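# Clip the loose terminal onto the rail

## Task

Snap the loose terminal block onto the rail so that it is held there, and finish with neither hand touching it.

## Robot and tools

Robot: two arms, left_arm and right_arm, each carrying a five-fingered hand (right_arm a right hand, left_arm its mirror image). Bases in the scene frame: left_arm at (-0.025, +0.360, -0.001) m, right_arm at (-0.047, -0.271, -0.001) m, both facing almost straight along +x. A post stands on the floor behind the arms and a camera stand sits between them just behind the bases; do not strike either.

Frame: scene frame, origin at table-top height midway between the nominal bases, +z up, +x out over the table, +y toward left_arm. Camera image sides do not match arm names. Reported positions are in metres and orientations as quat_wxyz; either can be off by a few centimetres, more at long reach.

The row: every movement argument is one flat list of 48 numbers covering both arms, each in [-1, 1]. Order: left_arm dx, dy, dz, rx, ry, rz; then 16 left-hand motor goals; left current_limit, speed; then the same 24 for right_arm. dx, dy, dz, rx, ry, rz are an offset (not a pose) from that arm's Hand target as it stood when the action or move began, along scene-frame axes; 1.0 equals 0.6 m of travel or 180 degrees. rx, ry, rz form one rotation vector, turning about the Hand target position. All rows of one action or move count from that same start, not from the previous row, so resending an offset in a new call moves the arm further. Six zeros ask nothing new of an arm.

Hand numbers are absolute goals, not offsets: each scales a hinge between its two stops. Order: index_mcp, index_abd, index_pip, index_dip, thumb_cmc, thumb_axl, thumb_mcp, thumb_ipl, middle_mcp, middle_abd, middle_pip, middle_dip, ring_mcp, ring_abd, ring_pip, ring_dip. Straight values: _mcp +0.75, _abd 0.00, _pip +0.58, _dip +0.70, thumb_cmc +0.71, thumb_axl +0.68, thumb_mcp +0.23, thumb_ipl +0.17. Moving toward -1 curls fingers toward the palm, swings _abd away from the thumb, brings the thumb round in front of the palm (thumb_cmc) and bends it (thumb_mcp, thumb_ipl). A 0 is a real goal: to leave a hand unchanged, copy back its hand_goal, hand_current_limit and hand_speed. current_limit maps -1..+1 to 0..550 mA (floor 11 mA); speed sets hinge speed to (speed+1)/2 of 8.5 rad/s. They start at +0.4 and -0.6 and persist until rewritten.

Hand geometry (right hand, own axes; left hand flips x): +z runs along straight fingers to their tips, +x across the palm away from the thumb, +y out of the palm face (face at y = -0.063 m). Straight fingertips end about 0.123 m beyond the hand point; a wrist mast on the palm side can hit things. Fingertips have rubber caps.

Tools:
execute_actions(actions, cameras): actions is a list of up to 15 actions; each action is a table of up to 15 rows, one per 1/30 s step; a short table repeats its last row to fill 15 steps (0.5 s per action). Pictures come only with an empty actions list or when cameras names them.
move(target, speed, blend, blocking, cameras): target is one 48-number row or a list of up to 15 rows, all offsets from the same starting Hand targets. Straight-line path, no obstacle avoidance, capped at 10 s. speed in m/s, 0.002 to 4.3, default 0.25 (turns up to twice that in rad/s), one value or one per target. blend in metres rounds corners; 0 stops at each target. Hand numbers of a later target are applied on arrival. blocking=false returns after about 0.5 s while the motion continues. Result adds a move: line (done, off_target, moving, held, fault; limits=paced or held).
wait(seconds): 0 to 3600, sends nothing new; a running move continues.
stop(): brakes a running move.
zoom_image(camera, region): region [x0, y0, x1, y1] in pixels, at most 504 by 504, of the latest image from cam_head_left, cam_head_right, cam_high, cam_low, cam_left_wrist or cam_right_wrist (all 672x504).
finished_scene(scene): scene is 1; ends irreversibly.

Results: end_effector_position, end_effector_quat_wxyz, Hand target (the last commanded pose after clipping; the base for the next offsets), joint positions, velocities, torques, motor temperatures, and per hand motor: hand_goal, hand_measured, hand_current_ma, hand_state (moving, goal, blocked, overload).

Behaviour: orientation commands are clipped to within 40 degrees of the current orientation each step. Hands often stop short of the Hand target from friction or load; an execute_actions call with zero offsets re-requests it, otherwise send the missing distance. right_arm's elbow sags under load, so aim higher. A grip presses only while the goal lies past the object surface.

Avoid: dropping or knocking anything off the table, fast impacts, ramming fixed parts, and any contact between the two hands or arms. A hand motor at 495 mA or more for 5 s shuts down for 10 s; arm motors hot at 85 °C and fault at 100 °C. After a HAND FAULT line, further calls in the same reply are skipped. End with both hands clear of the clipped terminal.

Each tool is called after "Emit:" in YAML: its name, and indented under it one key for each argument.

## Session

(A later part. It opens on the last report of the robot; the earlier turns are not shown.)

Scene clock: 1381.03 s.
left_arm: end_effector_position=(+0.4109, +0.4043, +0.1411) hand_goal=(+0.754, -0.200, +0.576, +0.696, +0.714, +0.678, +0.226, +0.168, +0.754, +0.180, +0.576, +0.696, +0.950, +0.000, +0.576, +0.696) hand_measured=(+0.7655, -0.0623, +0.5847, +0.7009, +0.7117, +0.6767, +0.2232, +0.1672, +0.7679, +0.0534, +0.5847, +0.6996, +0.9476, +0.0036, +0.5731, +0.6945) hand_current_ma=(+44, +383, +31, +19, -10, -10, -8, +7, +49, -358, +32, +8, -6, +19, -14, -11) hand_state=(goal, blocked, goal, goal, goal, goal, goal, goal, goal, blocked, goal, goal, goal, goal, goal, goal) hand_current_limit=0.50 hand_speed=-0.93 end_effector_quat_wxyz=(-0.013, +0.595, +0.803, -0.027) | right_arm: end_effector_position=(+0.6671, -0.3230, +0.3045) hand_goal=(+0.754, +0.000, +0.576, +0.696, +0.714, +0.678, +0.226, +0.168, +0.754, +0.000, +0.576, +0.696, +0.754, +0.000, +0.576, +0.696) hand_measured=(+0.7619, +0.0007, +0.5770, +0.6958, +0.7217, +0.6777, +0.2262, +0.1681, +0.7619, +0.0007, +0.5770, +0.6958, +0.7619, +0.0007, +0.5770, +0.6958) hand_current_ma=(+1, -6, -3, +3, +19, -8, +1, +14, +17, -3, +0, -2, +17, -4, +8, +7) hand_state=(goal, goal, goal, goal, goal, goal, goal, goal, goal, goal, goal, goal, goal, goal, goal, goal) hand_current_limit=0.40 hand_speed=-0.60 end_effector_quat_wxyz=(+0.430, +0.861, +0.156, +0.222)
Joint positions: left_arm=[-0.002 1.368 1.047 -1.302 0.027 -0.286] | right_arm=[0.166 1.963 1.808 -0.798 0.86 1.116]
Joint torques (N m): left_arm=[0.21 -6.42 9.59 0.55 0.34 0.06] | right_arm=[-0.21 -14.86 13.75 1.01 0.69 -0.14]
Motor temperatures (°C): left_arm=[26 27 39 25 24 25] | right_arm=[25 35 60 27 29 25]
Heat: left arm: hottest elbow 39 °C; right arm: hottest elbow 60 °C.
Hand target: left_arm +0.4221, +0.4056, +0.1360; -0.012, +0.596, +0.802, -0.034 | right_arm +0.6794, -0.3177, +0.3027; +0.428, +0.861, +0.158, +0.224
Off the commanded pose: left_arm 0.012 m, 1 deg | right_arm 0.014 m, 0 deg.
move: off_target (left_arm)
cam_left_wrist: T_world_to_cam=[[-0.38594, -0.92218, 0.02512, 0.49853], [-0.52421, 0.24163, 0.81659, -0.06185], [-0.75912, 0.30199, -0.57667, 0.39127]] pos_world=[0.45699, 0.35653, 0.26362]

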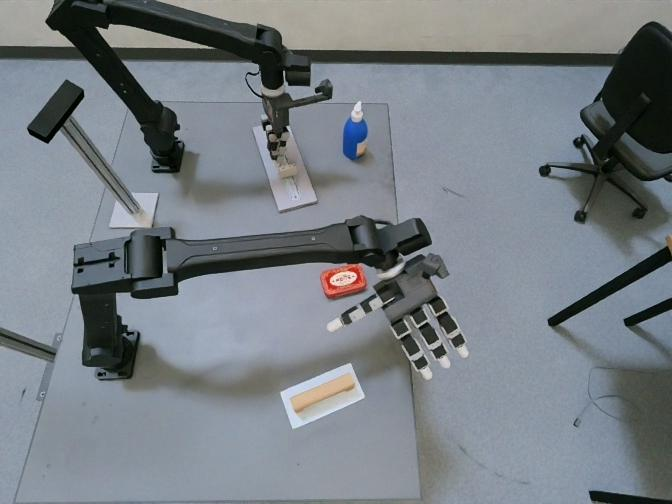

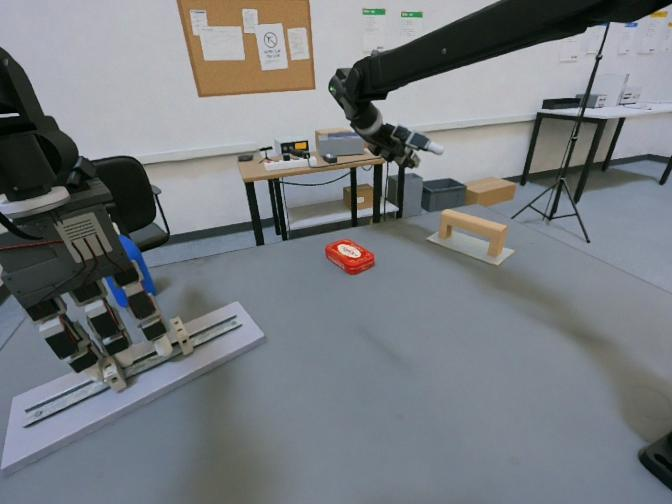

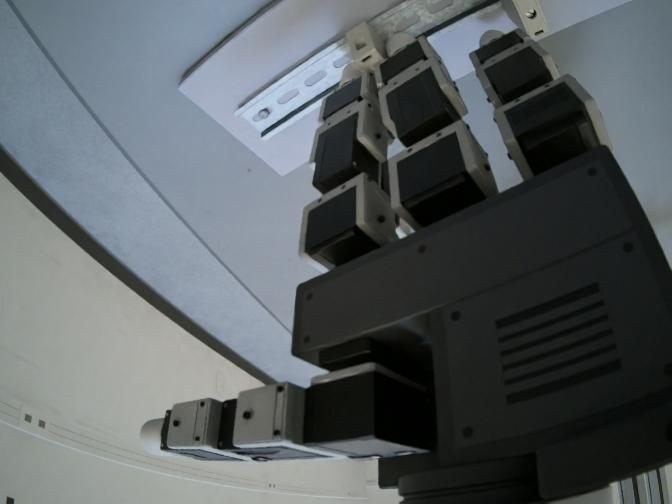

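Emit:
move:
  target:
    - [-0.0137, -0.0013, 0.0083, 0, 0, 0, 0.754, 0.08, 0.576, 0.696, 0.714, 0.678, 0.226, 0.168, 0.754, -0.08, 0.576, 0.696, 0.95, 0, 0.576, 0.696, 0.4, -0.85, 0, 0, 0, 0, 0, 0, 0.754, 0, 0.576, 0.696, 0.714, 0.678, 0.226, 0.168, 0.754, 0, 0.576, 0.696, 0.754, 0, 0.576, 0.696, 0.4, -0.6]
    - [-0.0137, -0.0013, 0.2233, 0, 0, 0, 0.754, 0.08, 0.576, 0.696, 0.714, 0.678, 0.226, 0.168, 0.754, -0.08, 0.576, 0.696, 0.95, 0, 0.576, 0.696, 0.4, -0.6, 0, 0, 0, 0, 0, 0, 0.754, 0, 0.576, 0.696, 0.714, 0.678, 0.226, 0.168, 0.754, 0, 0.576, 0.696, 0.754, 0, 0.576, 0.696, 0.4, -0.6]
    - [0.0132, -0.3427, 0.2233, 0.0037, -0.0234, -0.2783, -0.48, 0, -0.74, 0.26, 0.714, 0.678, 0.226, 0.168, -0.48, 0, -0.74, 0.26, -0.48, 0, -0.74, 0.26, 0.4, -0.4, 0, 0, 0, 0, 0, 0, 0.754, 0, 0.576, 0.696, 0.714, 0.678, 0.226, 0.168, 0.754, 0, 0.576, 0.696, 0.754, 0, 0.576, 0.696, 0.4, -0.6]
  speed: [0.05, 0.15, 0.3]
  cameras: ["all"]

Emit:
zoom_image:
  camera: "cam_low"
  region: [80, 300, 220, 400]

Emit:
zoom_image:
  camera: "cam_high"
  region: [250, 110, 320, 210]

Scene clock: 1446.10 s.
left_arm: end_effector_position=(+0.4164, +0.2101, +0.2562) hand_goal=(-0.480, +0.000, -0.740, +0.260, +0.714, +0.678, +0.226, +0.168, -0.480, +0.000, -0.740, +0.260, -0.480, +0.000, -0.740, +0.260) hand_measured=(-0.4706, -0.0008, -0.7434, +0.2562, +0.7142, +0.6767, +0.2242, +0.1672, -0.4706, +0.0021, -0.7421, +0.2562, -0.4670, +0.0021, -0.7421, +0.2588) hand_current_ma=(+38, +6, -11, -9, -2, -8, -6, +6, +31, -7, -6, -16, +44, +20, -21, -6) hand_state=(goal, goal, goal, goal, goal, goal, goal, goal, goal, goal, goal, goal, goal, goal, goal, goal) hand_current_limit=0.40 hand_speed=-0.40 end_effector_quat_wxyz=(-0.013, +0.876, +0.483, -0.014) | right_arm: end_effector_position=(+0.6671, -0.3230, +0.3045) hand_goal=(+0.754, +0.000, +0.576, +0.696, +0.714, +0.678, +0.226, +0.168, +0.754, +0.000, +0.576, +0.696, +0.754, +0.000, +0.576, +0.696) hand_measured=(+0.7619, +0.0007, +0.5770, +0.6958, +0.7217, +0.6767, +0.2262, +0.1681, +0.7631, -0.0008, +0.5770, +0.6958, +0.7631, +0.0007, +0.5770, +0.6958) hand_current_ma=(+7, -13, -1, -10, +16, -2, -10, +1, +25, -12, -8, -10, +20, +0, +14, +7) hand_state=(goal, goal, goal, goal, goal, goal, goal, goal, goal, goal, goal, goal, goal, goal, goal, goal) hand_current_limit=0.40 hand_speed=-0.60 end_effector_quat_wxyz=(+0.430, +0.861, +0.156, +0.222)
Joint positions: left_arm=[-0.341 1.352 1.334 -1.591 0.003 0.233] | right_arm=[0.166 1.963 1.808 -0.798 0.86 1.116]
Joint torques (N m): left_arm=[-1.32 -8.7 11.54 0.98 -0.19 0.02] | right_arm=[-0.03 -14.51 13.79 0.91 0.7 -0.11]
Motor temperatures (°C): left_arm=[26 26 43 25 25 25] | right_arm=[24 35 61 27 29 25]
Heat: left arm: hottest elbow 43 °C; right arm: hottest elbow 61 °C.
Hand target: left_arm +0.4300, +0.2001, +0.2698; +0.000, +0.880, +0.475, -0.001 | right_arm +0.6794, -0.3177, +0.3027; +0.428, +0.861, +0.158, +0.224
Off the commanded pose: left_arm 0.022 m, 2 deg | right_arm 0.014 m, 0 deg.
move: off_target (left_arm); target 2's new numbers were sent with left_arm's hand 0.021 m and 2 deg from that target; target 3's new numbers were sent with left_arm's hand 0.022 m and 2 deg from that target
cam_left_wrist: T_world_to_cam=[[-0.95052, -0.31044, 0.01175, 0.42869], [-0.17436, 0.56438, 0.80689, -0.31709], [-0.25712, 0.76492, -0.59058, 0.21787]] pos_world=[0.40821, 0.14539, 0.37949]
cam_right_wrist: T_world_to_cam=[[-0.58893, -0.73953, 0.32596, 0.08925], [-0.79578, 0.60102, -0.07421, 0.68859], [-0.14102, -0.3031, -0.94247, 0.40642]] pos_world=[0.65785, -0.22467, 0.40505]

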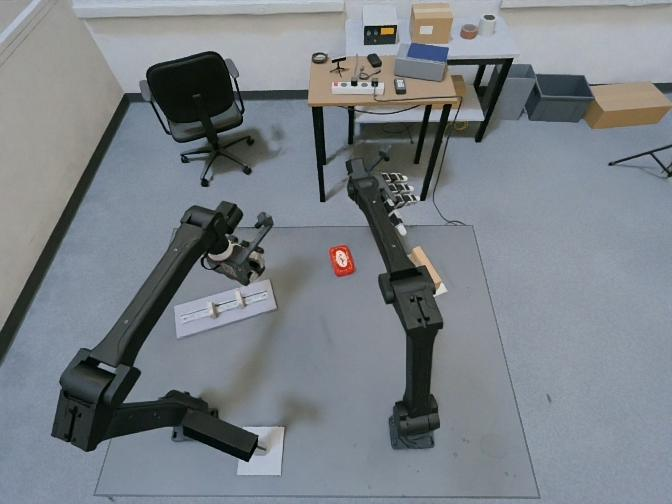

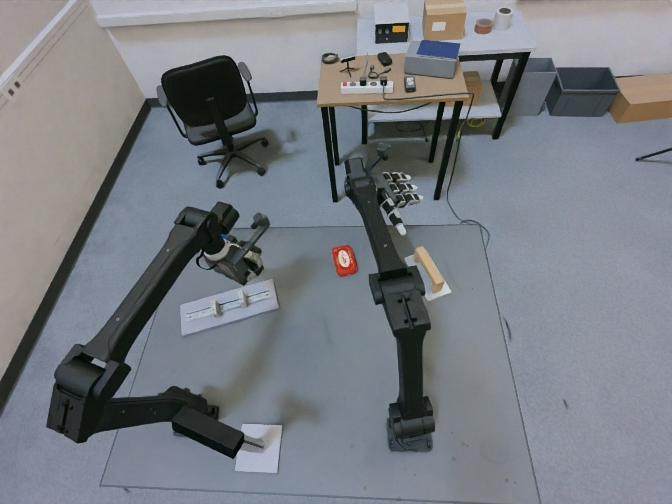

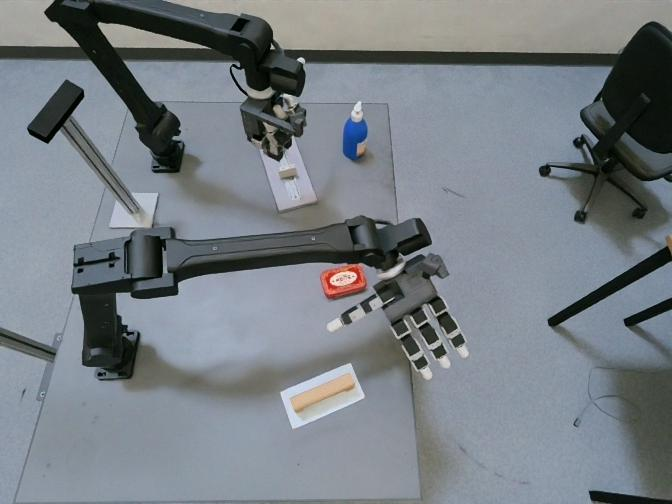

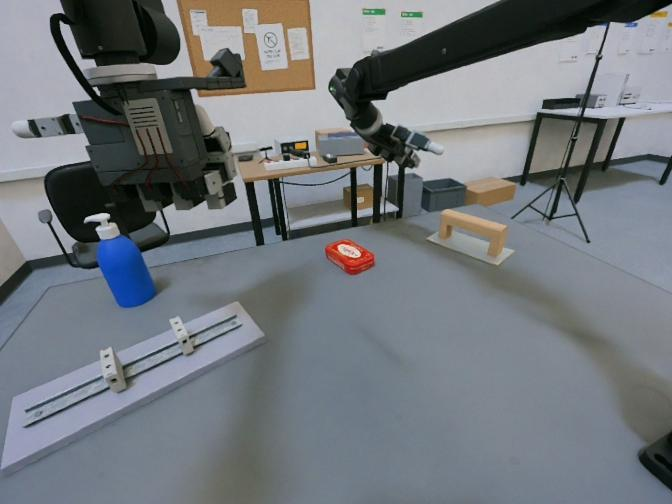

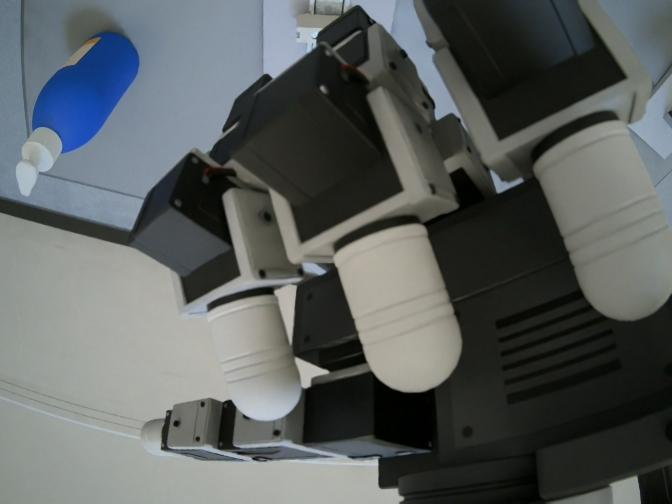

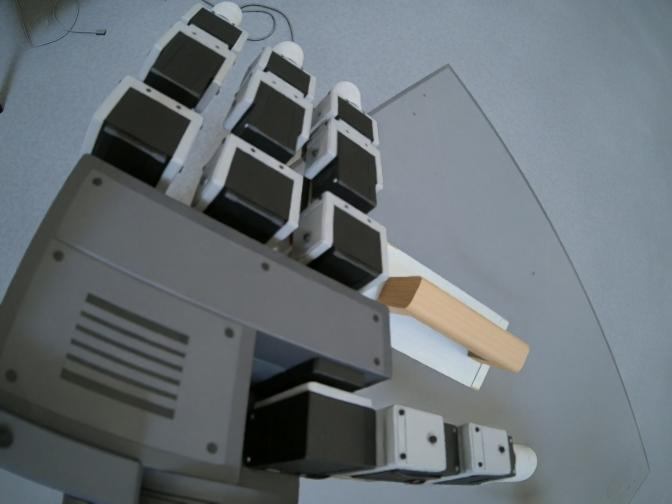

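Scaled by 3.600.

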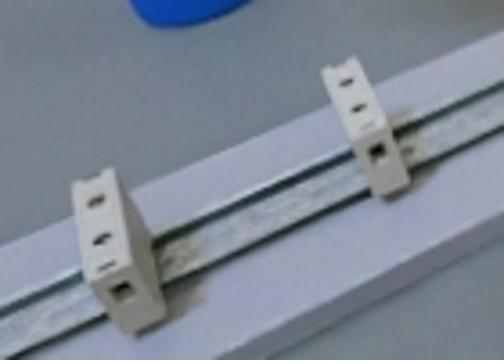

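Scaled by 5.040.

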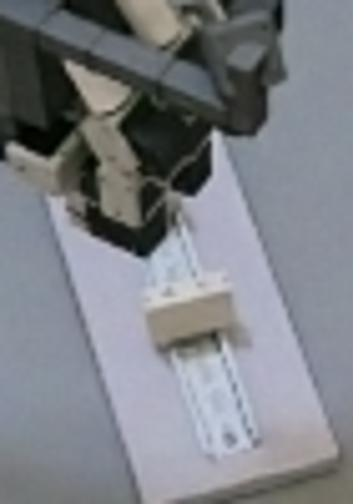

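Emit:
zoom_image:
  camera: "cam_left_wrist"
  region: [260, 0, 380, 60]

Emit:
zoom_image:
  camera: "cam_low"
  region: [90, 340, 140, 400]

Emit:
zoom_image:
  camera: "cam_head_left"
  region: [190, 280, 260, 330]

Emit:
zoom_image:
  camera: "cam_head_right"
  region: [190, 280, 260, 330]

Scaled by 4.200 from the camera's image (finer frame: 960x720).

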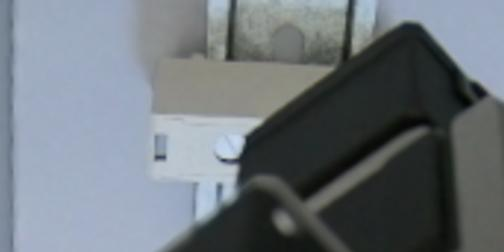

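Scaled by 8.400.

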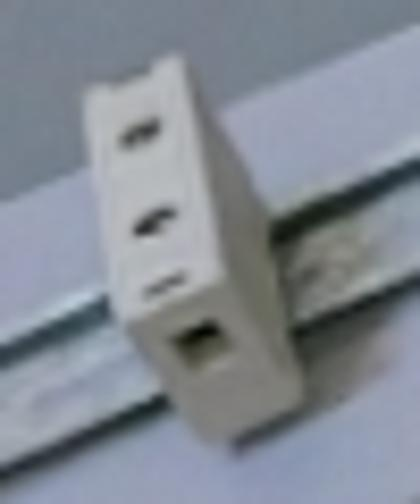

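Scaled by 7.200.

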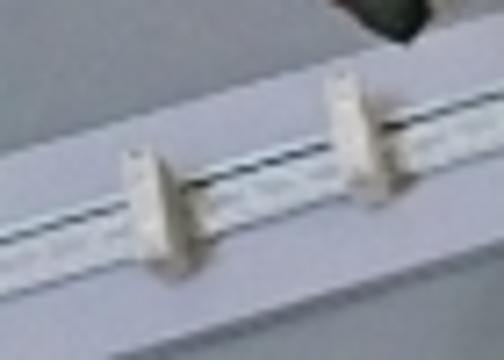

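Scaled by 7.200.

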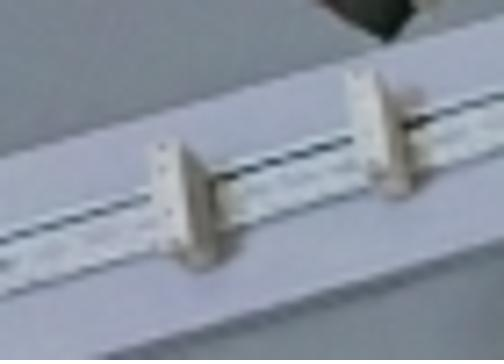

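Emit:
move:
  target: [-0.0517, 0.3448, -0.01, 0, 0, 0.2794, 0.754, 0.08, 0.576, 0.696, 0.714, 0.678, 0.226, 0.168, 0.754, -0.08, 0.576, 0.696, 0.95, 0, 0.576, 0.696, 0.4, -0.4, 0, 0, 0, 0, 0, 0, 0.754, 0, 0.576, 0.696, 0.714, 0.678, 0.226, 0.168, 0.754, 0, 0.576, 0.696, 0.754, 0, 0.576, 0.696, 0.4, -0.6]
  speed: 0.3
  cameras: ["cam_high", "cam_low", "cam_left_wrist"]

Emit:
zoom_image:
  camera: "cam_high"
  region: [250, 110, 320, 210]

Emit:
zoom_image:
  camera: "cam_left_wrist"
  region: [300, 0, 420, 70]

Scene clock: 1566.90 s.
left_arm: end_effector_position=(+0.3991, +0.4009, +0.2622) hand_goal=(+0.754, +0.080, +0.576, +0.696, +0.714, +0.678, +0.226, +0.168, +0.754, -0.080, +0.576, +0.696, +0.950, +0.000, +0.576, +0.696) hand_measured=(+0.7547, +0.0798, +0.5770, +0.6971, +0.7117, +0.6767, +0.2232, +0.1672, +0.7547, -0.0784, +0.5782, +0.6983, +0.9488, +0.0021, +0.5770, +0.6983) hand_current_ma=(+3, -4, +4, +10, -11, -14, -11, +5, -7, -7, +2, +1, -9, +9, -2, +2) hand_state=(goal, goal, goal, goal, goal, goal, goal, goal, goal, goal, goal, goal, goal, goal, goal, goal) hand_current_limit=0.40 hand_speed=-0.40 end_effector_quat_wxyz=(-0.005, +0.603, +0.798, -0.005) | right_arm: end_effector_position=(+0.6671, -0.3230, +0.3045) hand_goal=(+0.754, +0.000, +0.576, +0.696, +0.714, +0.678, +0.226, +0.168, +0.754, +0.000, +0.576, +0.696, +0.754, +0.000, +0.576, +0.696) hand_measured=(+0.7619, -0.0008, +0.5770, +0.6958, +0.7217, +0.6777, +0.2262, +0.1672, +0.7619, +0.0007, +0.5770, +0.6958, +0.7619, -0.0008, +0.5782, +0.6958) hand_current_ma=(+1, -15, -7, -13, +15, -9, +2, +11, +22, +1, -5, -3, +14, +4, +16, -5) hand_state=(goal, goal, goal, goal, goal, goal, goal, goal, goal, goal, goal, goal, goal, goal, goal, goal) hand_current_limit=0.40 hand_speed=-0.60 end_effector_quat_wxyz=(+0.430, +0.861, +0.156, +0.222)
Joint positions: left_arm=[-0.02 1.259 1.26 -1.587 0.002 -0.284] | right_arm=[0.166 1.963 1.808 -0.798 0.86 1.116]
Joint torques (N m): left_arm=[0.38 -8.82 7.73 0.9 -0.2 -0.11] | right_arm=[-0.32 -14.8 13.82 0.95 0.65 -0.08]
Motor temperatures (°C): left_arm=[26 27 47 25 24 25] | right_arm=[24 35 62 27 29 25]
Heat: left arm: hottest elbow 47 °C; right arm: hottest elbow 62 °C.
Hand target: left_arm +0.3990, +0.4069, +0.2638; +0.000, +0.595, +0.804, -0.001 | right_arm +0.6794, -0.3177, +0.3027; +0.428, +0.861, +0.158, +0.224
Off the commanded pose: left_arm 0.006 m, 1 deg | right_arm 0.014 m, 0 deg.
move: done
cam_left_wrist: T_world_to_cam=[[-0.40475, -0.91435, -0.01221, 0.50188], [-0.55, 0.23275, 0.80208, -0.14843], [-0.73054, 0.33135, -0.59709, 0.43544]] pos_world=[0.4396, 0.34915, 0.38517]

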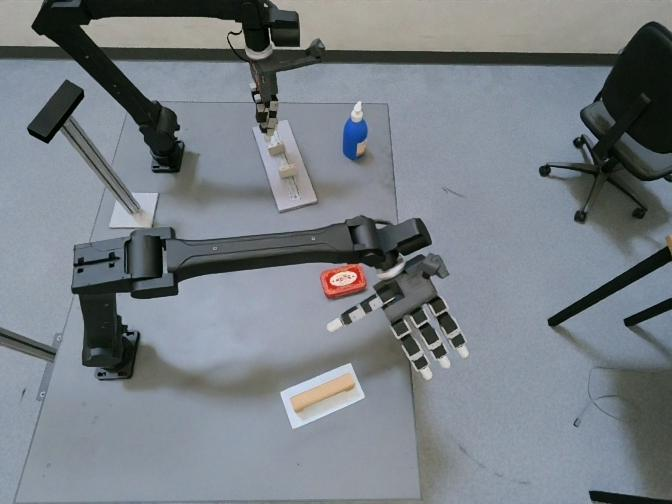

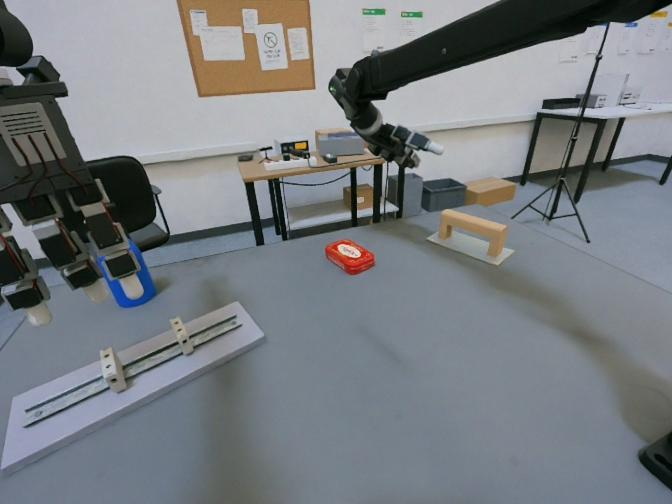

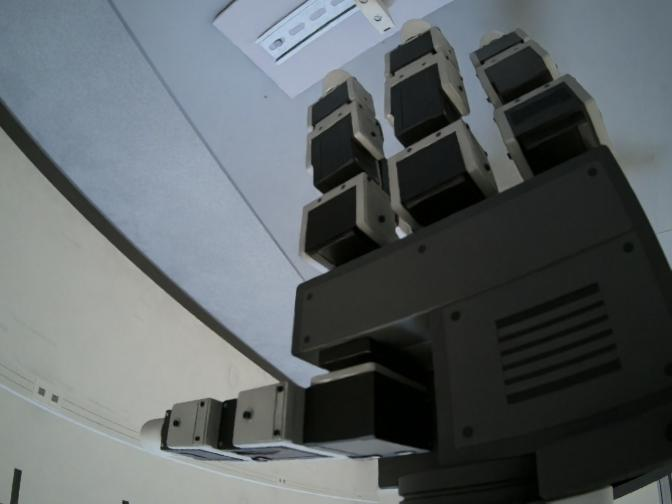

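Scaled by 5.040.

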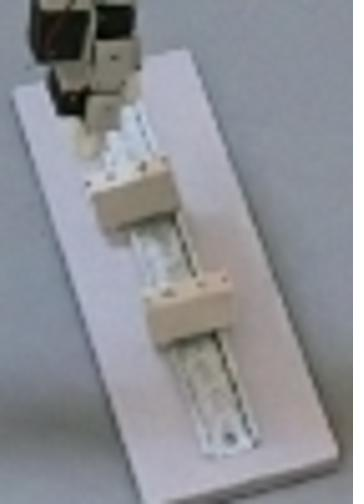

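Scaled by 4.200 from the camera's image (finer frame: 960x720).

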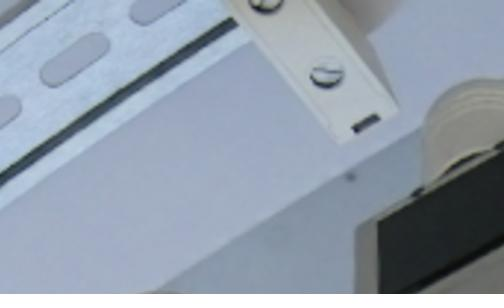

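Emit:
zoom_image:
  camera: "cam_high"
  region: [262, 136, 302, 182]

Emit:
zoom_image:
  camera: "cam_left_wrist"
  region: [250, 0, 400, 70]

Scaled by 10.957.

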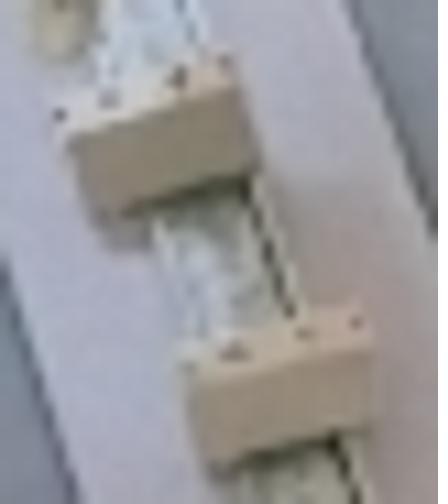

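Scaled by 3.360 from the camera's image (finer frame: 960x720).

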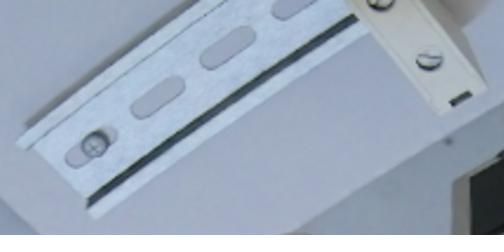

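Emit:
move:
  target: [-0.006, 0.0025, -0.1905, 0, 0, 0, 0.754, 0.08, 0.576, 0.696, 0.714, 0.678, 0.226, 0.168, 0.754, -0.08, 0.576, 0.696, 0.95, 0, 0.576, 0.696, 0.4, -0.8, 0, 0, 0, 0, 0, 0, 0.754, 0, 0.576, 0.696, 0.714, 0.678, 0.226, 0.168, 0.754, 0, 0.576, 0.696, 0.754, 0, 0.576, 0.696, 0.4, -0.6]
  speed: 0.1
  cameras: ["cam_high", "cam_low", "cam_left_wrist"]

Emit:
zoom_image:
  camera: "cam_left_wrist"
  region: [300, 0, 460, 100]

Emit:
zoom_image:
  camera: "cam_low"
  region: [80, 340, 140, 400]

Scene clock: 1588.00 s.
left_arm: end_effector_position=(+0.3946, +0.4021, +0.1560) hand_goal=(+0.754, +0.080, +0.576, +0.696, +0.714, +0.678, +0.226, +0.168, +0.754, -0.080, +0.576, +0.696, +0.950, +0.000, +0.576, +0.696) hand_measured=(+0.7547, +0.0783, +0.5770, +0.6971, +0.7117, +0.6777, +0.2242, +0.1681, +0.7547, -0.0799, +0.5770, +0.6971, +0.9476, +0.0036, +0.5770, +0.6983) hand_current_ma=(-1, -5, +8, +8, -9, -3, -15, +0, -4, -3, +3, -2, -14, +10, -5, +0) hand_state=(goal, goal, goal, goal, goal, goal, goal, goal, goal, goal, goal, goal, goal, goal, goal, goal) hand_current_limit=0.40 hand_speed=-0.80 end_effector_quat_wxyz=(+0.003, +0.602, +0.799, +0.001) | right_arm: end_effector_position=(+0.6671, -0.3230, +0.3045) hand_goal=(+0.754, +0.000, +0.576, +0.696, +0.714, +0.678, +0.226, +0.168, +0.754, +0.000, +0.576, +0.696, +0.754, +0.000, +0.576, +0.696) hand_measured=(+0.7619, -0.0008, +0.5770, +0.6958, +0.7217, +0.6777, +0.2252, +0.1681, +0.7619, +0.0007, +0.5770, +0.6971, +0.7619, +0.0007, +0.5770, +0.6958) hand_current_ma=(-7, -4, -5, -7, +18, -11, +0, +16, +17, +1, +7, -9, +22, -3, +12, -4) hand_state=(goal, goal, goal, goal, goal, goal, goal, goal, goal, goal, goal, goal, goal, goal, goal, goal) hand_current_limit=0.40 hand_speed=-0.60 end_effector_quat_wxyz=(+0.430, +0.861, +0.156, +0.222)
Joint positions: left_arm=[-0.017 1.276 0.989 -1.279 0.002 -0.285] | right_arm=[0.166 1.963 1.808 -0.798 0.86 1.116]
Joint torques (N m): left_arm=[0.56 -7.36 7.46 0.98 -0.22 -0.09] | right_arm=[1.03 -14.39 13.65 1.07 0.7 -0.08]
Motor temperatures (°C): left_arm=[26 27 44 25 24 25] | right_arm=[24 35 62 27 29 25]
Heat: left arm: hottest elbow 44 °C; right arm: hottest elbow 62 °C.
Hand target: left_arm +0.3954, +0.4083, +0.1495; +0.000, +0.595, +0.804, -0.001 | right_arm +0.6794, -0.3177, +0.3027; +0.428, +0.861, +0.158, +0.224
Off the commanded pose: left_arm 0.009 m, 1 deg | right_arm 0.014 m, 0 deg.
move: done
cam_left_wrist: T_world_to_cam=[[-0.40129, -0.91573, -0.02006, 0.5003], [-0.56657, 0.23095, 0.79099, -0.05703], [-0.7197, 0.32878, -0.6115, 0.3673]] pos_world=[0.4328, 0.35055, 0.27975]

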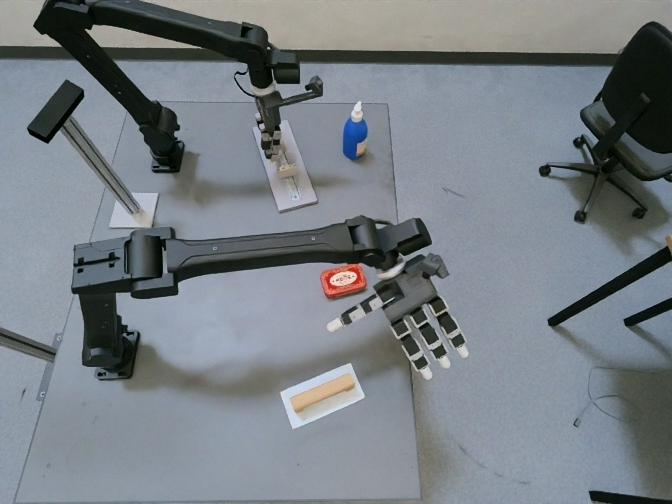

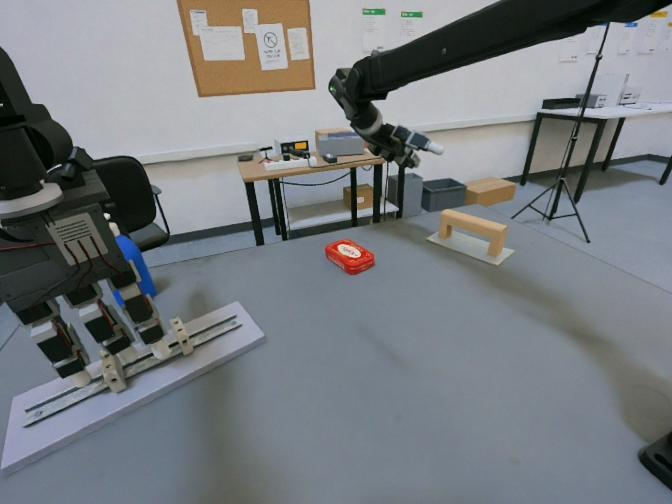

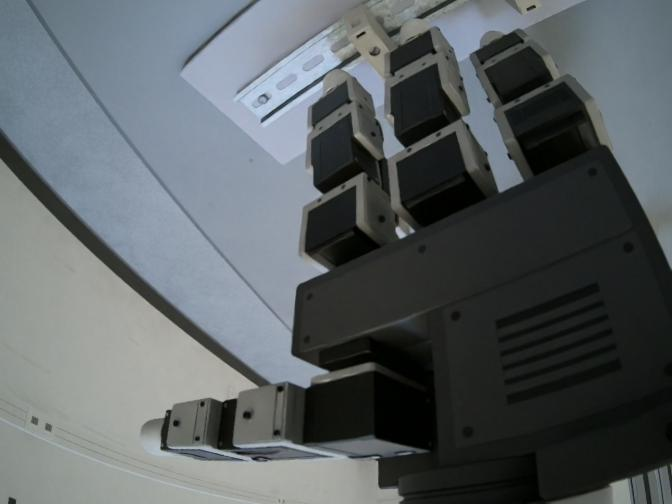

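Scaled by 3.150 from the camera's image (finer frame: 960x720).

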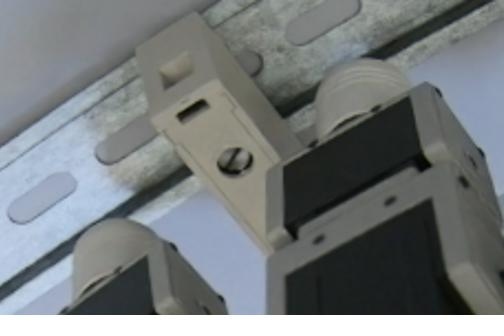

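Scaled by 8.400.

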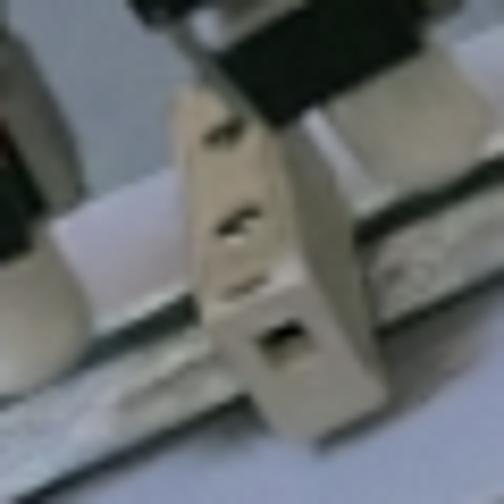

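Emit:
move:
  target:
    - [0, 0, 0, 0, 0, 0, 0.754, -0.15, 0.576, 0.696, 0.714, 0.678, 0.226, 0.168, 0.754, 0.15, 0.576, 0.696, 0.95, 0, 0.576, 0.696, 0.1, -0.85, 0, 0, 0, 0, 0, 0, 0.754, 0, 0.576, 0.696, 0.714, 0.678, 0.226, 0.168, 0.754, 0, 0.576, 0.696, 0.754, 0, 0.576, 0.696, 0.4, -0.6]
    - [0.0191, 0.0059, 0, 0, 0, 0, 0.754, -0.15, 0.576, 0.696, 0.714, 0.678, 0.226, 0.168, 0.754, 0.15, 0.576, 0.696, 0.95, 0, 0.576, 0.696, 0.1, -0.85, 0, 0, 0, 0, 0, 0, 0.754, 0, 0.576, 0.696, 0.714, 0.678, 0.226, 0.168, 0.754, 0, 0.576, 0.696, 0.754, 0, 0.576, 0.696, 0.4, -0.6]
  speed: 0.03
  cameras: ["cam_high", "cam_low", "cam_left_wrist"]

Emit:
zoom_image:
  camera: "cam_left_wrist"
  region: [300, 0, 460, 100]

Emit:
zoom_image:
  camera: "cam_low"
  region: [80, 340, 140, 400]

Scene clock: 1604.57 s.
left_arm: end_effector_position=(+0.3965, +0.4019, +0.1529) hand_goal=(+0.754, -0.150, +0.576, +0.696, +0.714, +0.678, +0.226, +0.168, +0.754, +0.150, +0.576, +0.696, +0.950, +0.000, +0.576, +0.696) hand_measured=(+0.7595, -0.0667, +0.5795, +0.6996, +0.7117, +0.6777, +0.2242, +0.1672, +0.7607, +0.0476, +0.5808, +0.6996, +0.9476, +0.0036, +0.5770, +0.6983) hand_current_ma=(+19, +223, +9, +17, -13, -12, -13, +10, +16, -291, +17, +10, -8, +13, -10, +2) hand_state=(goal, blocked, goal, goal, goal, goal, goal, goal, goal, blocked, goal, goal, goal, goal, goal, goal) hand_current_limit=0.10 hand_speed=-0.85 end_effector_quat_wxyz=(+0.003, +0.601, +0.799, -0.003) | right_arm: end_effector_position=(+0.6671, -0.3230, +0.3045) hand_goal=(+0.754, +0.000, +0.576, +0.696, +0.714, +0.678, +0.226, +0.168, +0.754, +0.000, +0.576, +0.696, +0.754, +0.000, +0.576, +0.696) hand_measured=(+0.7619, +0.0007, +0.5770, +0.6958, +0.7217, +0.6767, +0.2262, +0.1672, +0.7619, -0.0008, +0.5770, +0.6958, +0.7619, -0.0008, +0.5770, +0.6971) hand_current_ma=(+6, -22, -1, -6, +18, -2, +4, +16, +31, -2, -9, +1, +34, -2, +1, -1) hand_state=(goal, goal, goal, goal, goal, goal, goal, goal, goal, goal, goal, goal, goal, goal, goal, goal) hand_current_limit=0.40 hand_speed=-0.60 end_effector_quat_wxyz=(+0.430, +0.861, +0.156, +0.222)
Joint positions: left_arm=[-0.015 1.285 0.99 -1.274 0.009 -0.285] | right_arm=[0.166 1.963 1.808 -0.798 0.86 1.116]
Joint torques (N m): left_arm=[1.08 -5.6 9.4 0.88 -0.43 0] | right_arm=[0.26 -14.74 13.7 1.03 0.69 -0.07]
Motor temperatures (°C): left_arm=[26 27 42 25 24 25] | right_arm=[24 35 62 27 29 25]
Heat: left arm: hottest elbow 42 °C; right arm: hottest elbow 62 °C.
Hand target: left_arm +0.4069, +0.4119, +0.1495; +0.000, +0.595, +0.804, -0.001 | right_arm +0.6794, -0.3177, +0.3027; +0.428, +0.861, +0.158, +0.224
Off the commanded pose: left_arm 0.015 m, 1 deg | right_arm 0.014 m, 0 deg.
move: off_target (left_arm)
cam_left_wrist: T_world_to_cam=[[-0.39933, -0.91672, -0.01293, 0.49936], [-0.56464, 0.23481, 0.79123, -0.05587], [-0.7223, 0.32326, -0.61138, 0.37013]] pos_world=[0.4352, 0.35124, 0.27695]

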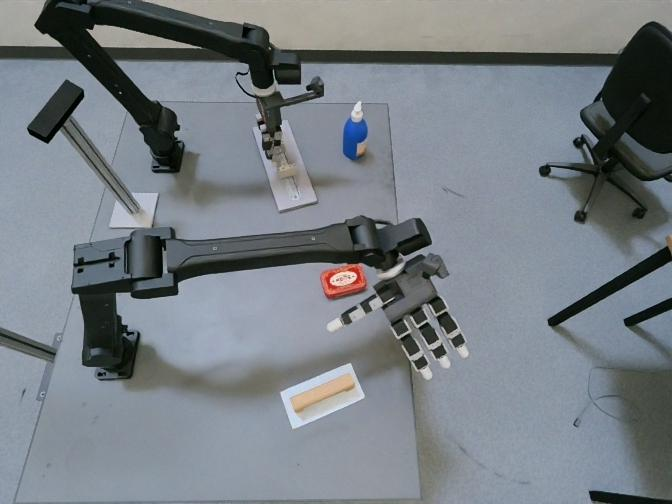

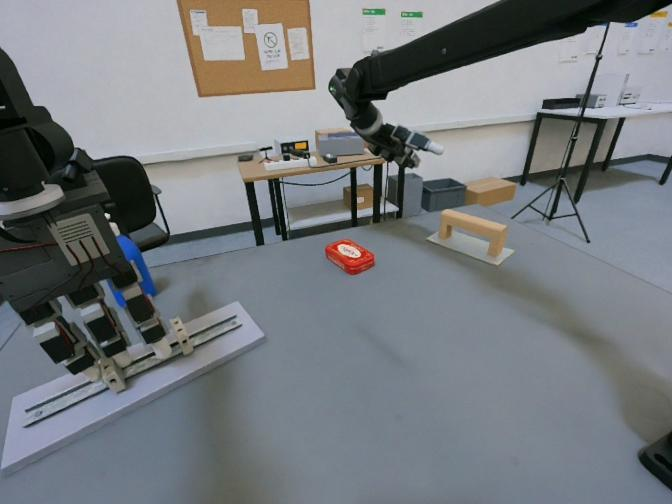

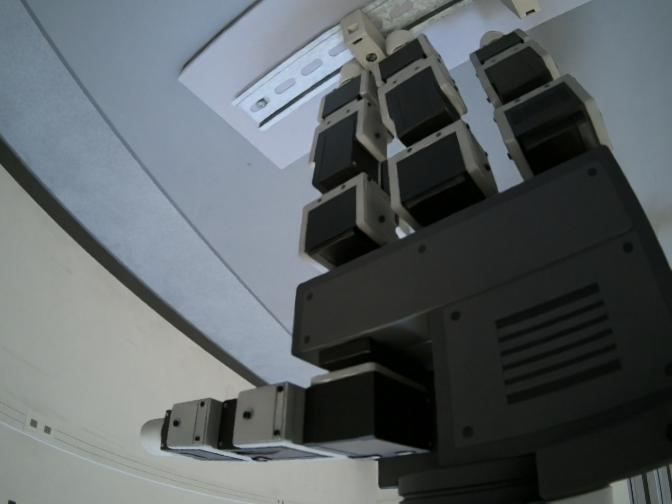

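Scaled by 3.150 from the camera's image (finer frame: 960x720).

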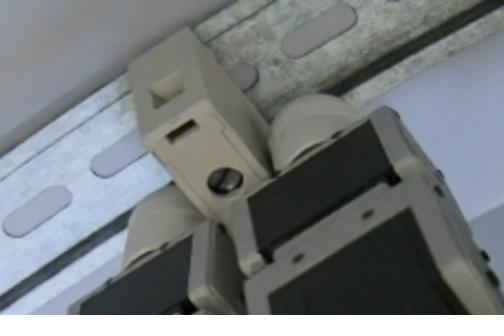

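Scaled by 8.400.

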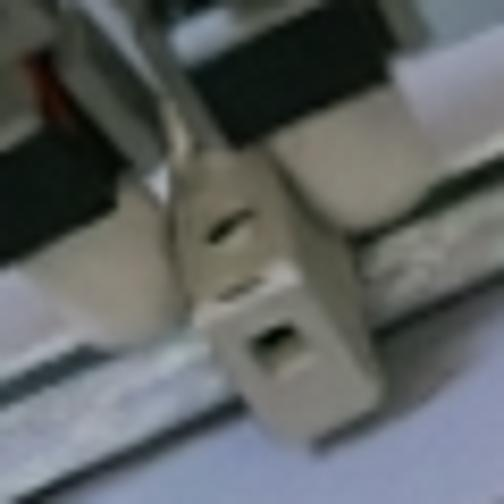

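Emit:
move:
  target:
    - [-0.015, -0.005, 0.01, 0, 0, 0, 0.754, 0.08, 0.576, 0.696, 0.714, 0.678, 0.226, 0.168, 0.754, -0.08, 0.576, 0.696, 0.95, 0, 0.576, 0.696, 0.4, -0.85, 0, 0, 0, 0, 0, 0, 0.754, 0, 0.576, 0.696, 0.714, 0.678, 0.226, 0.168, 0.754, 0, 0.576, 0.696, 0.754, 0, 0.576, 0.696, 0.4, -0.6]
    - [-0.015, -0.005, 0.2, 0, 0, 0, -0.48, 0, -0.74, 0.26, 0.714, 0.678, 0.226, 0.168, -0.48, 0, -0.74, 0.26, -0.48, 0, -0.74, 0.26, 0.4, -0.4, 0, 0, 0, 0, 0, 0, 0.754, 0, 0.576, 0.696, 0.714, 0.678, 0.226, 0.168, 0.754, 0, 0.576, 0.696, 0.754, 0, 0.576, 0.696, 0.4, -0.6]
    - [0.018, -0.2735, 0.17, 0.1593, 0.0487, 0, -0.48, 0, -0.74, 0.26, 0.714, 0.678, 0.226, 0.168, -0.48, 0, -0.74, 0.26, -0.48, 0, -0.74, 0.26, 0.4, -0.4, 0, 0, 0, 0, 0, 0, 0.754, 0, 0.576, 0.696, 0.714, 0.678, 0.226, 0.168, 0.754, 0, 0.576, 0.696, 0.754, 0, 0.576, 0.696, 0.4, -0.6]
  speed: [0.05, 0.2, 0.3]
  cameras: ["cam_low", "cam_left_wrist", "cam_high"]

Scene clock: 1652.57 s.
left_arm: end_effector_position=(+0.4093, +0.2546, +0.2412) hand_goal=(-0.480, +0.000, -0.740, +0.260, +0.714, +0.678, +0.226, +0.168, -0.480, +0.000, -0.740, +0.260, -0.480, +0.000, -0.740, +0.260) hand_measured=(-0.4694, -0.0008, -0.7408, +0.2562, +0.7154, +0.6767, +0.2232, +0.1672, -0.4706, -0.0023, -0.7408, +0.2562, -0.4682, +0.0007, -0.7395, +0.2588) hand_current_ma=(+34, -2, -4, -9, +1, -11, -8, +7, +28, -6, -4, -19, +43, +6, -13, -4) hand_state=(goal, goal, goal, goal, goal, goal, goal, goal, goal, goal, goal, goal, goal, goal, goal, goal) hand_current_limit=0.40 hand_speed=-0.40 end_effector_quat_wxyz=(-0.149, +0.593, +0.773, +0.170) | right_arm: end_effector_position=(+0.6671, -0.3230, +0.3045) hand_goal=(+0.754, +0.000, +0.576, +0.696, +0.714, +0.678, +0.226, +0.168, +0.754, +0.000, +0.576, +0.696, +0.754, +0.000, +0.576, +0.696) hand_measured=(+0.7619, -0.0008, +0.5757, +0.6958, +0.7217, +0.6767, +0.2262, +0.1681, +0.7619, -0.0008, +0.5770, +0.6958, +0.7631, -0.0008, +0.5770, +0.6958) hand_current_ma=(+4, -6, +3, -8, +23, -12, +0, +14, +21, +5, +2, +9, +15, -9, +17, +5) hand_state=(goal, goal, goal, goal, goal, goal, goal, goal, goal, goal, goal, goal, goal, goal, goal, goal) hand_current_limit=0.40 hand_speed=-0.60 end_effector_quat_wxyz=(+0.430, +0.861, +0.156, +0.222)
Joint positions: left_arm=[-0.558 1.513 1.355 -1.687 -0.368 -0.861] | right_arm=[0.166 1.963 1.808 -0.798 0.86 1.116]
Joint torques (N m): left_arm=[-0.73 -10.58 10.81 -0.34 -0.8 -0.23] | right_arm=[0.03 -14.74 13.86 1.01 0.7 -0.04]
Motor temperatures (°C): left_arm=[26 27 42 25 25 25] | right_arm=[24 35 62 27 29 25]
Heat: left arm: hottest elbow 42 °C; right arm: hottest elbow 62 °C.
Hand target: left_arm +0.4177, +0.2478, +0.2516; -0.208, +0.575, +0.777, +0.153 | right_arm +0.6794, -0.3177, +0.3027; +0.428, +0.861, +0.158, +0.224
Off the commanded pose: left_arm 0.015 m, 7 deg | right_arm 0.014 m, 0 deg.
joint sent to its limit (left arm) — joint 4 (wrist pitch), lower limit. The joint targets are off in orientation, not in position.
move: off_target (left_arm); target 2's new numbers were sent with left_arm's hand 0.019 m and 2 deg from that target
cam_left_wrist: T_world_to_cam=[[-0.42235, -0.81091, -0.40503, 0.44759], [-0.53409, -0.1384, 0.83402, -0.01169], [-0.73237, 0.56857, -0.37465, 0.36554]] pos_world=[0.4505, 0.15351, 0.32798]
Images, in order (width x height): cam_high 672x504, cam_low 672x504, cam_left_wrist 672x504.

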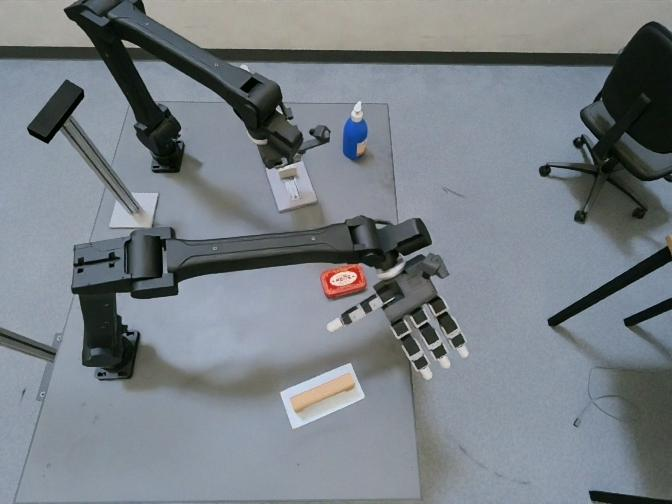

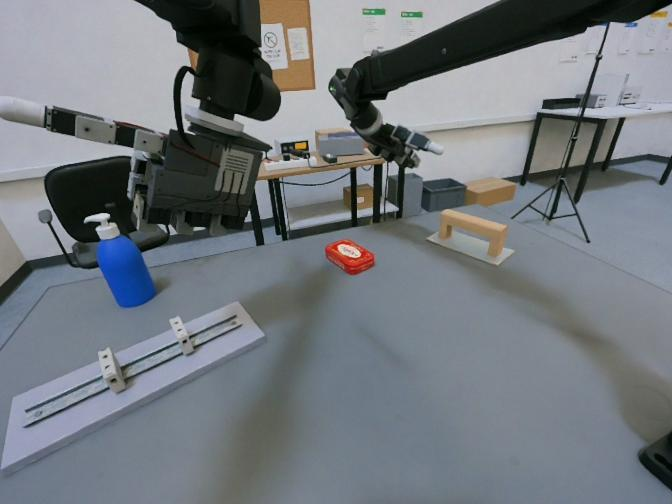

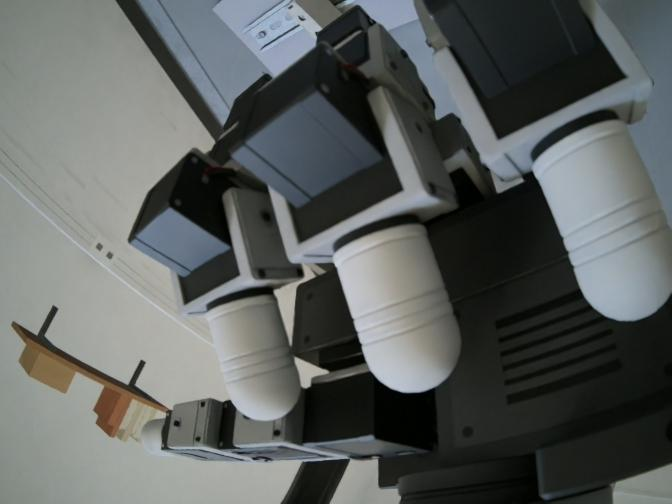

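Emit:
move:
  target: [0, 0, -0.235, 0, 0, 0, -0.48, 0, -0.74, 0.26, 0.714, 0.678, 0.226, 0.168, -0.48, 0, -0.74, 0.26, -0.48, 0, -0.74, 0.26, 0.4, -0.4, 0, 0, 0, 0, 0, 0, 0.754, 0, 0.576, 0.696, 0.714, 0.678, 0.226, 0.168, 0.754, 0, 0.576, 0.696, 0.754, 0, 0.576, 0.696, 0.4, -0.6]
  speed: 0.15
  cameras: ["cam_low", "cam_left_wrist", "cam_high"]

Emit:
zoom_image:
  camera: "cam_left_wrist"
  region: [180, 60, 330, 170]

Scene clock: 1671.87 s.
left_arm: end_effector_position=(+0.4170, +0.2474, +0.1173) hand_goal=(-0.480, +0.000, -0.740, +0.260, +0.714, +0.678, +0.226, +0.168, -0.480, +0.000, -0.740, +0.260, -0.480, +0.000, -0.740, +0.260) hand_measured=(-0.4706, -0.0008, -0.7395, +0.2562, +0.7154, +0.6767, +0.2232, +0.1681, -0.4706, -0.0023, -0.7395, +0.2562, -0.4682, +0.0007, -0.7395, +0.2588) hand_current_ma=(+39, -4, -6, -9, -2, -13, -16, +11, +28, -13, -1, -21, +52, +7, -3, -10) hand_state=(goal, goal, goal, goal, goal, goal, goal, goal, goal, goal, goal, goal, goal, goal, goal, goal) hand_current_limit=0.40 hand_speed=-0.40 end_effector_quat_wxyz=(-0.206, +0.579, +0.774, +0.155) | right_arm: end_effector_position=(+0.6671, -0.3230, +0.3045) hand_goal=(+0.754, +0.000, +0.576, +0.696, +0.714, +0.678, +0.226, +0.168, +0.754, +0.000, +0.576, +0.696, +0.754, +0.000, +0.576, +0.696) hand_measured=(+0.7619, -0.0008, +0.5770, +0.6958, +0.7230, +0.6777, +0.2252, +0.1672, +0.7619, +0.0007, +0.5757, +0.6958, +0.7619, +0.0007, +0.5770, +0.6958) hand_current_ma=(+7, -6, -16, -7, +13, -4, +13, +25, +3, -2, +0, -9, +24, -1, +14, +6) hand_state=(goal, goal, goal, goal, goal, goal, goal, goal, goal, goal, goal, goal, goal, goal, goal, goal) hand_current_limit=0.40 hand_speed=-0.60 end_effector_quat_wxyz=(+0.430, +0.861, +0.156, +0.222)
Joint positions: left_arm=[-0.558 1.716 1.256 -1.512 -0.342 -0.903] | right_arm=[0.166 1.963 1.808 -0.798 0.86 1.116]
Joint torques (N m): left_arm=[-0.26 -12.4 6.63 0.17 -0.52 -0.2] | right_arm=[-0.09 -14.39 13.78 1.01 0.7 -0.09]
Motor temperatures (°C): left_arm=[26 27 43 25 25 25] | right_arm=[24 35 62 27 29 25]
Heat: left arm: hottest elbow 43 °C; right arm: hottest elbow 62 °C.
Hand target: left_arm +0.4176, +0.2479, +0.1105; -0.208, +0.575, +0.777, +0.153 | right_arm +0.6794, -0.3177, +0.3027; +0.428, +0.861, +0.158, +0.224
Off the commanded pose: left_arm 0.007 m, 1 deg | right_arm 0.014 m, 0 deg.
move: done
cam_left_wrist: T_world_to_cam=[[-0.42642, -0.81068, -0.4012, 0.39615], [-0.43895, -0.20236, 0.87543, 0.06613], [-0.79088, 0.5494, -0.26956, 0.34562]] pos_world=[0.4713, 0.14465, 0.19421]
Images, in order (width x height): cam_high 672x504, cam_low 672x504, cam_left_wrist 672x504.

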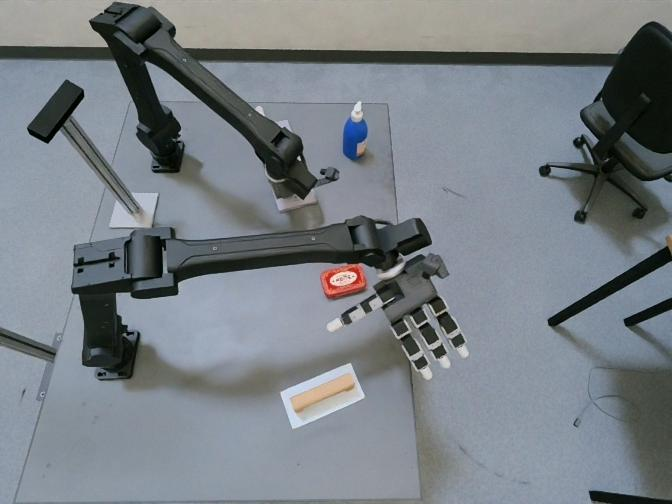

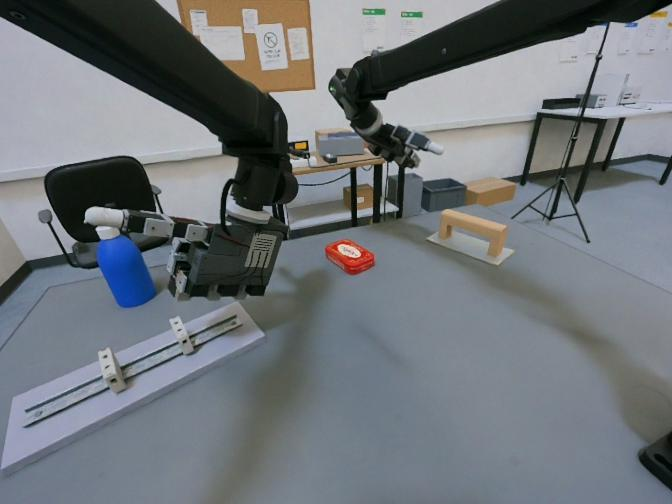

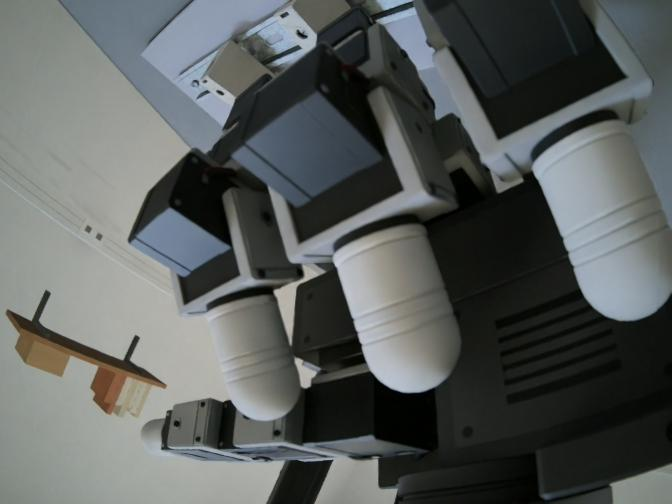

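Scaled by 3.360 from the camera's image (finer frame: 960x720).

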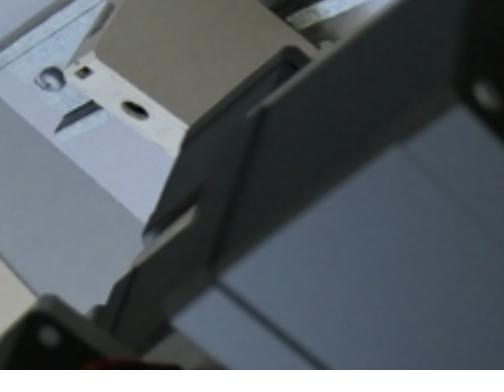

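Emit:
zoom_image:
  camera: "cam_left_wrist"
  region: [180, 20, 290, 110]

Emit:
zoom_image:
  camera: "cam_left_wrist"
  region: [260, 0, 360, 60]

Scaled by 4.582 from the camera's image (finer frame: 960x720).

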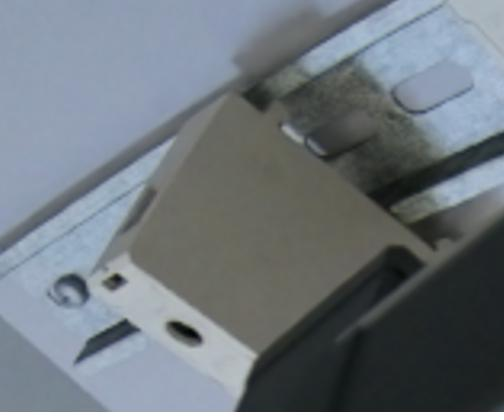

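Scaled by 5.040 from the camera's image (finer frame: 960x720).

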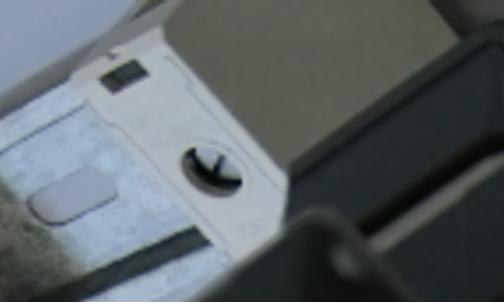

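Emit:
zoom_image:
  camera: "cam_left_wrist"
  region: [225, 35, 285, 80]

Emit:
zoom_image:
  camera: "cam_left_wrist"
  region: [320, 0, 430, 40]

Scaled by 8.400 from the camera's image (finer frame: 960x720).

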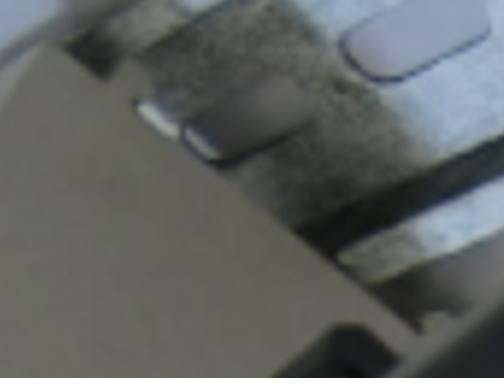

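Scaled by 4.582 from the camera's image (finer frame: 960x720).

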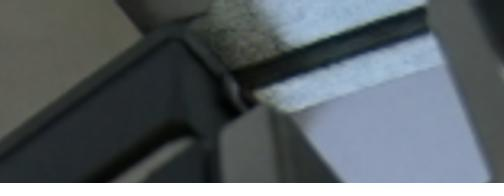

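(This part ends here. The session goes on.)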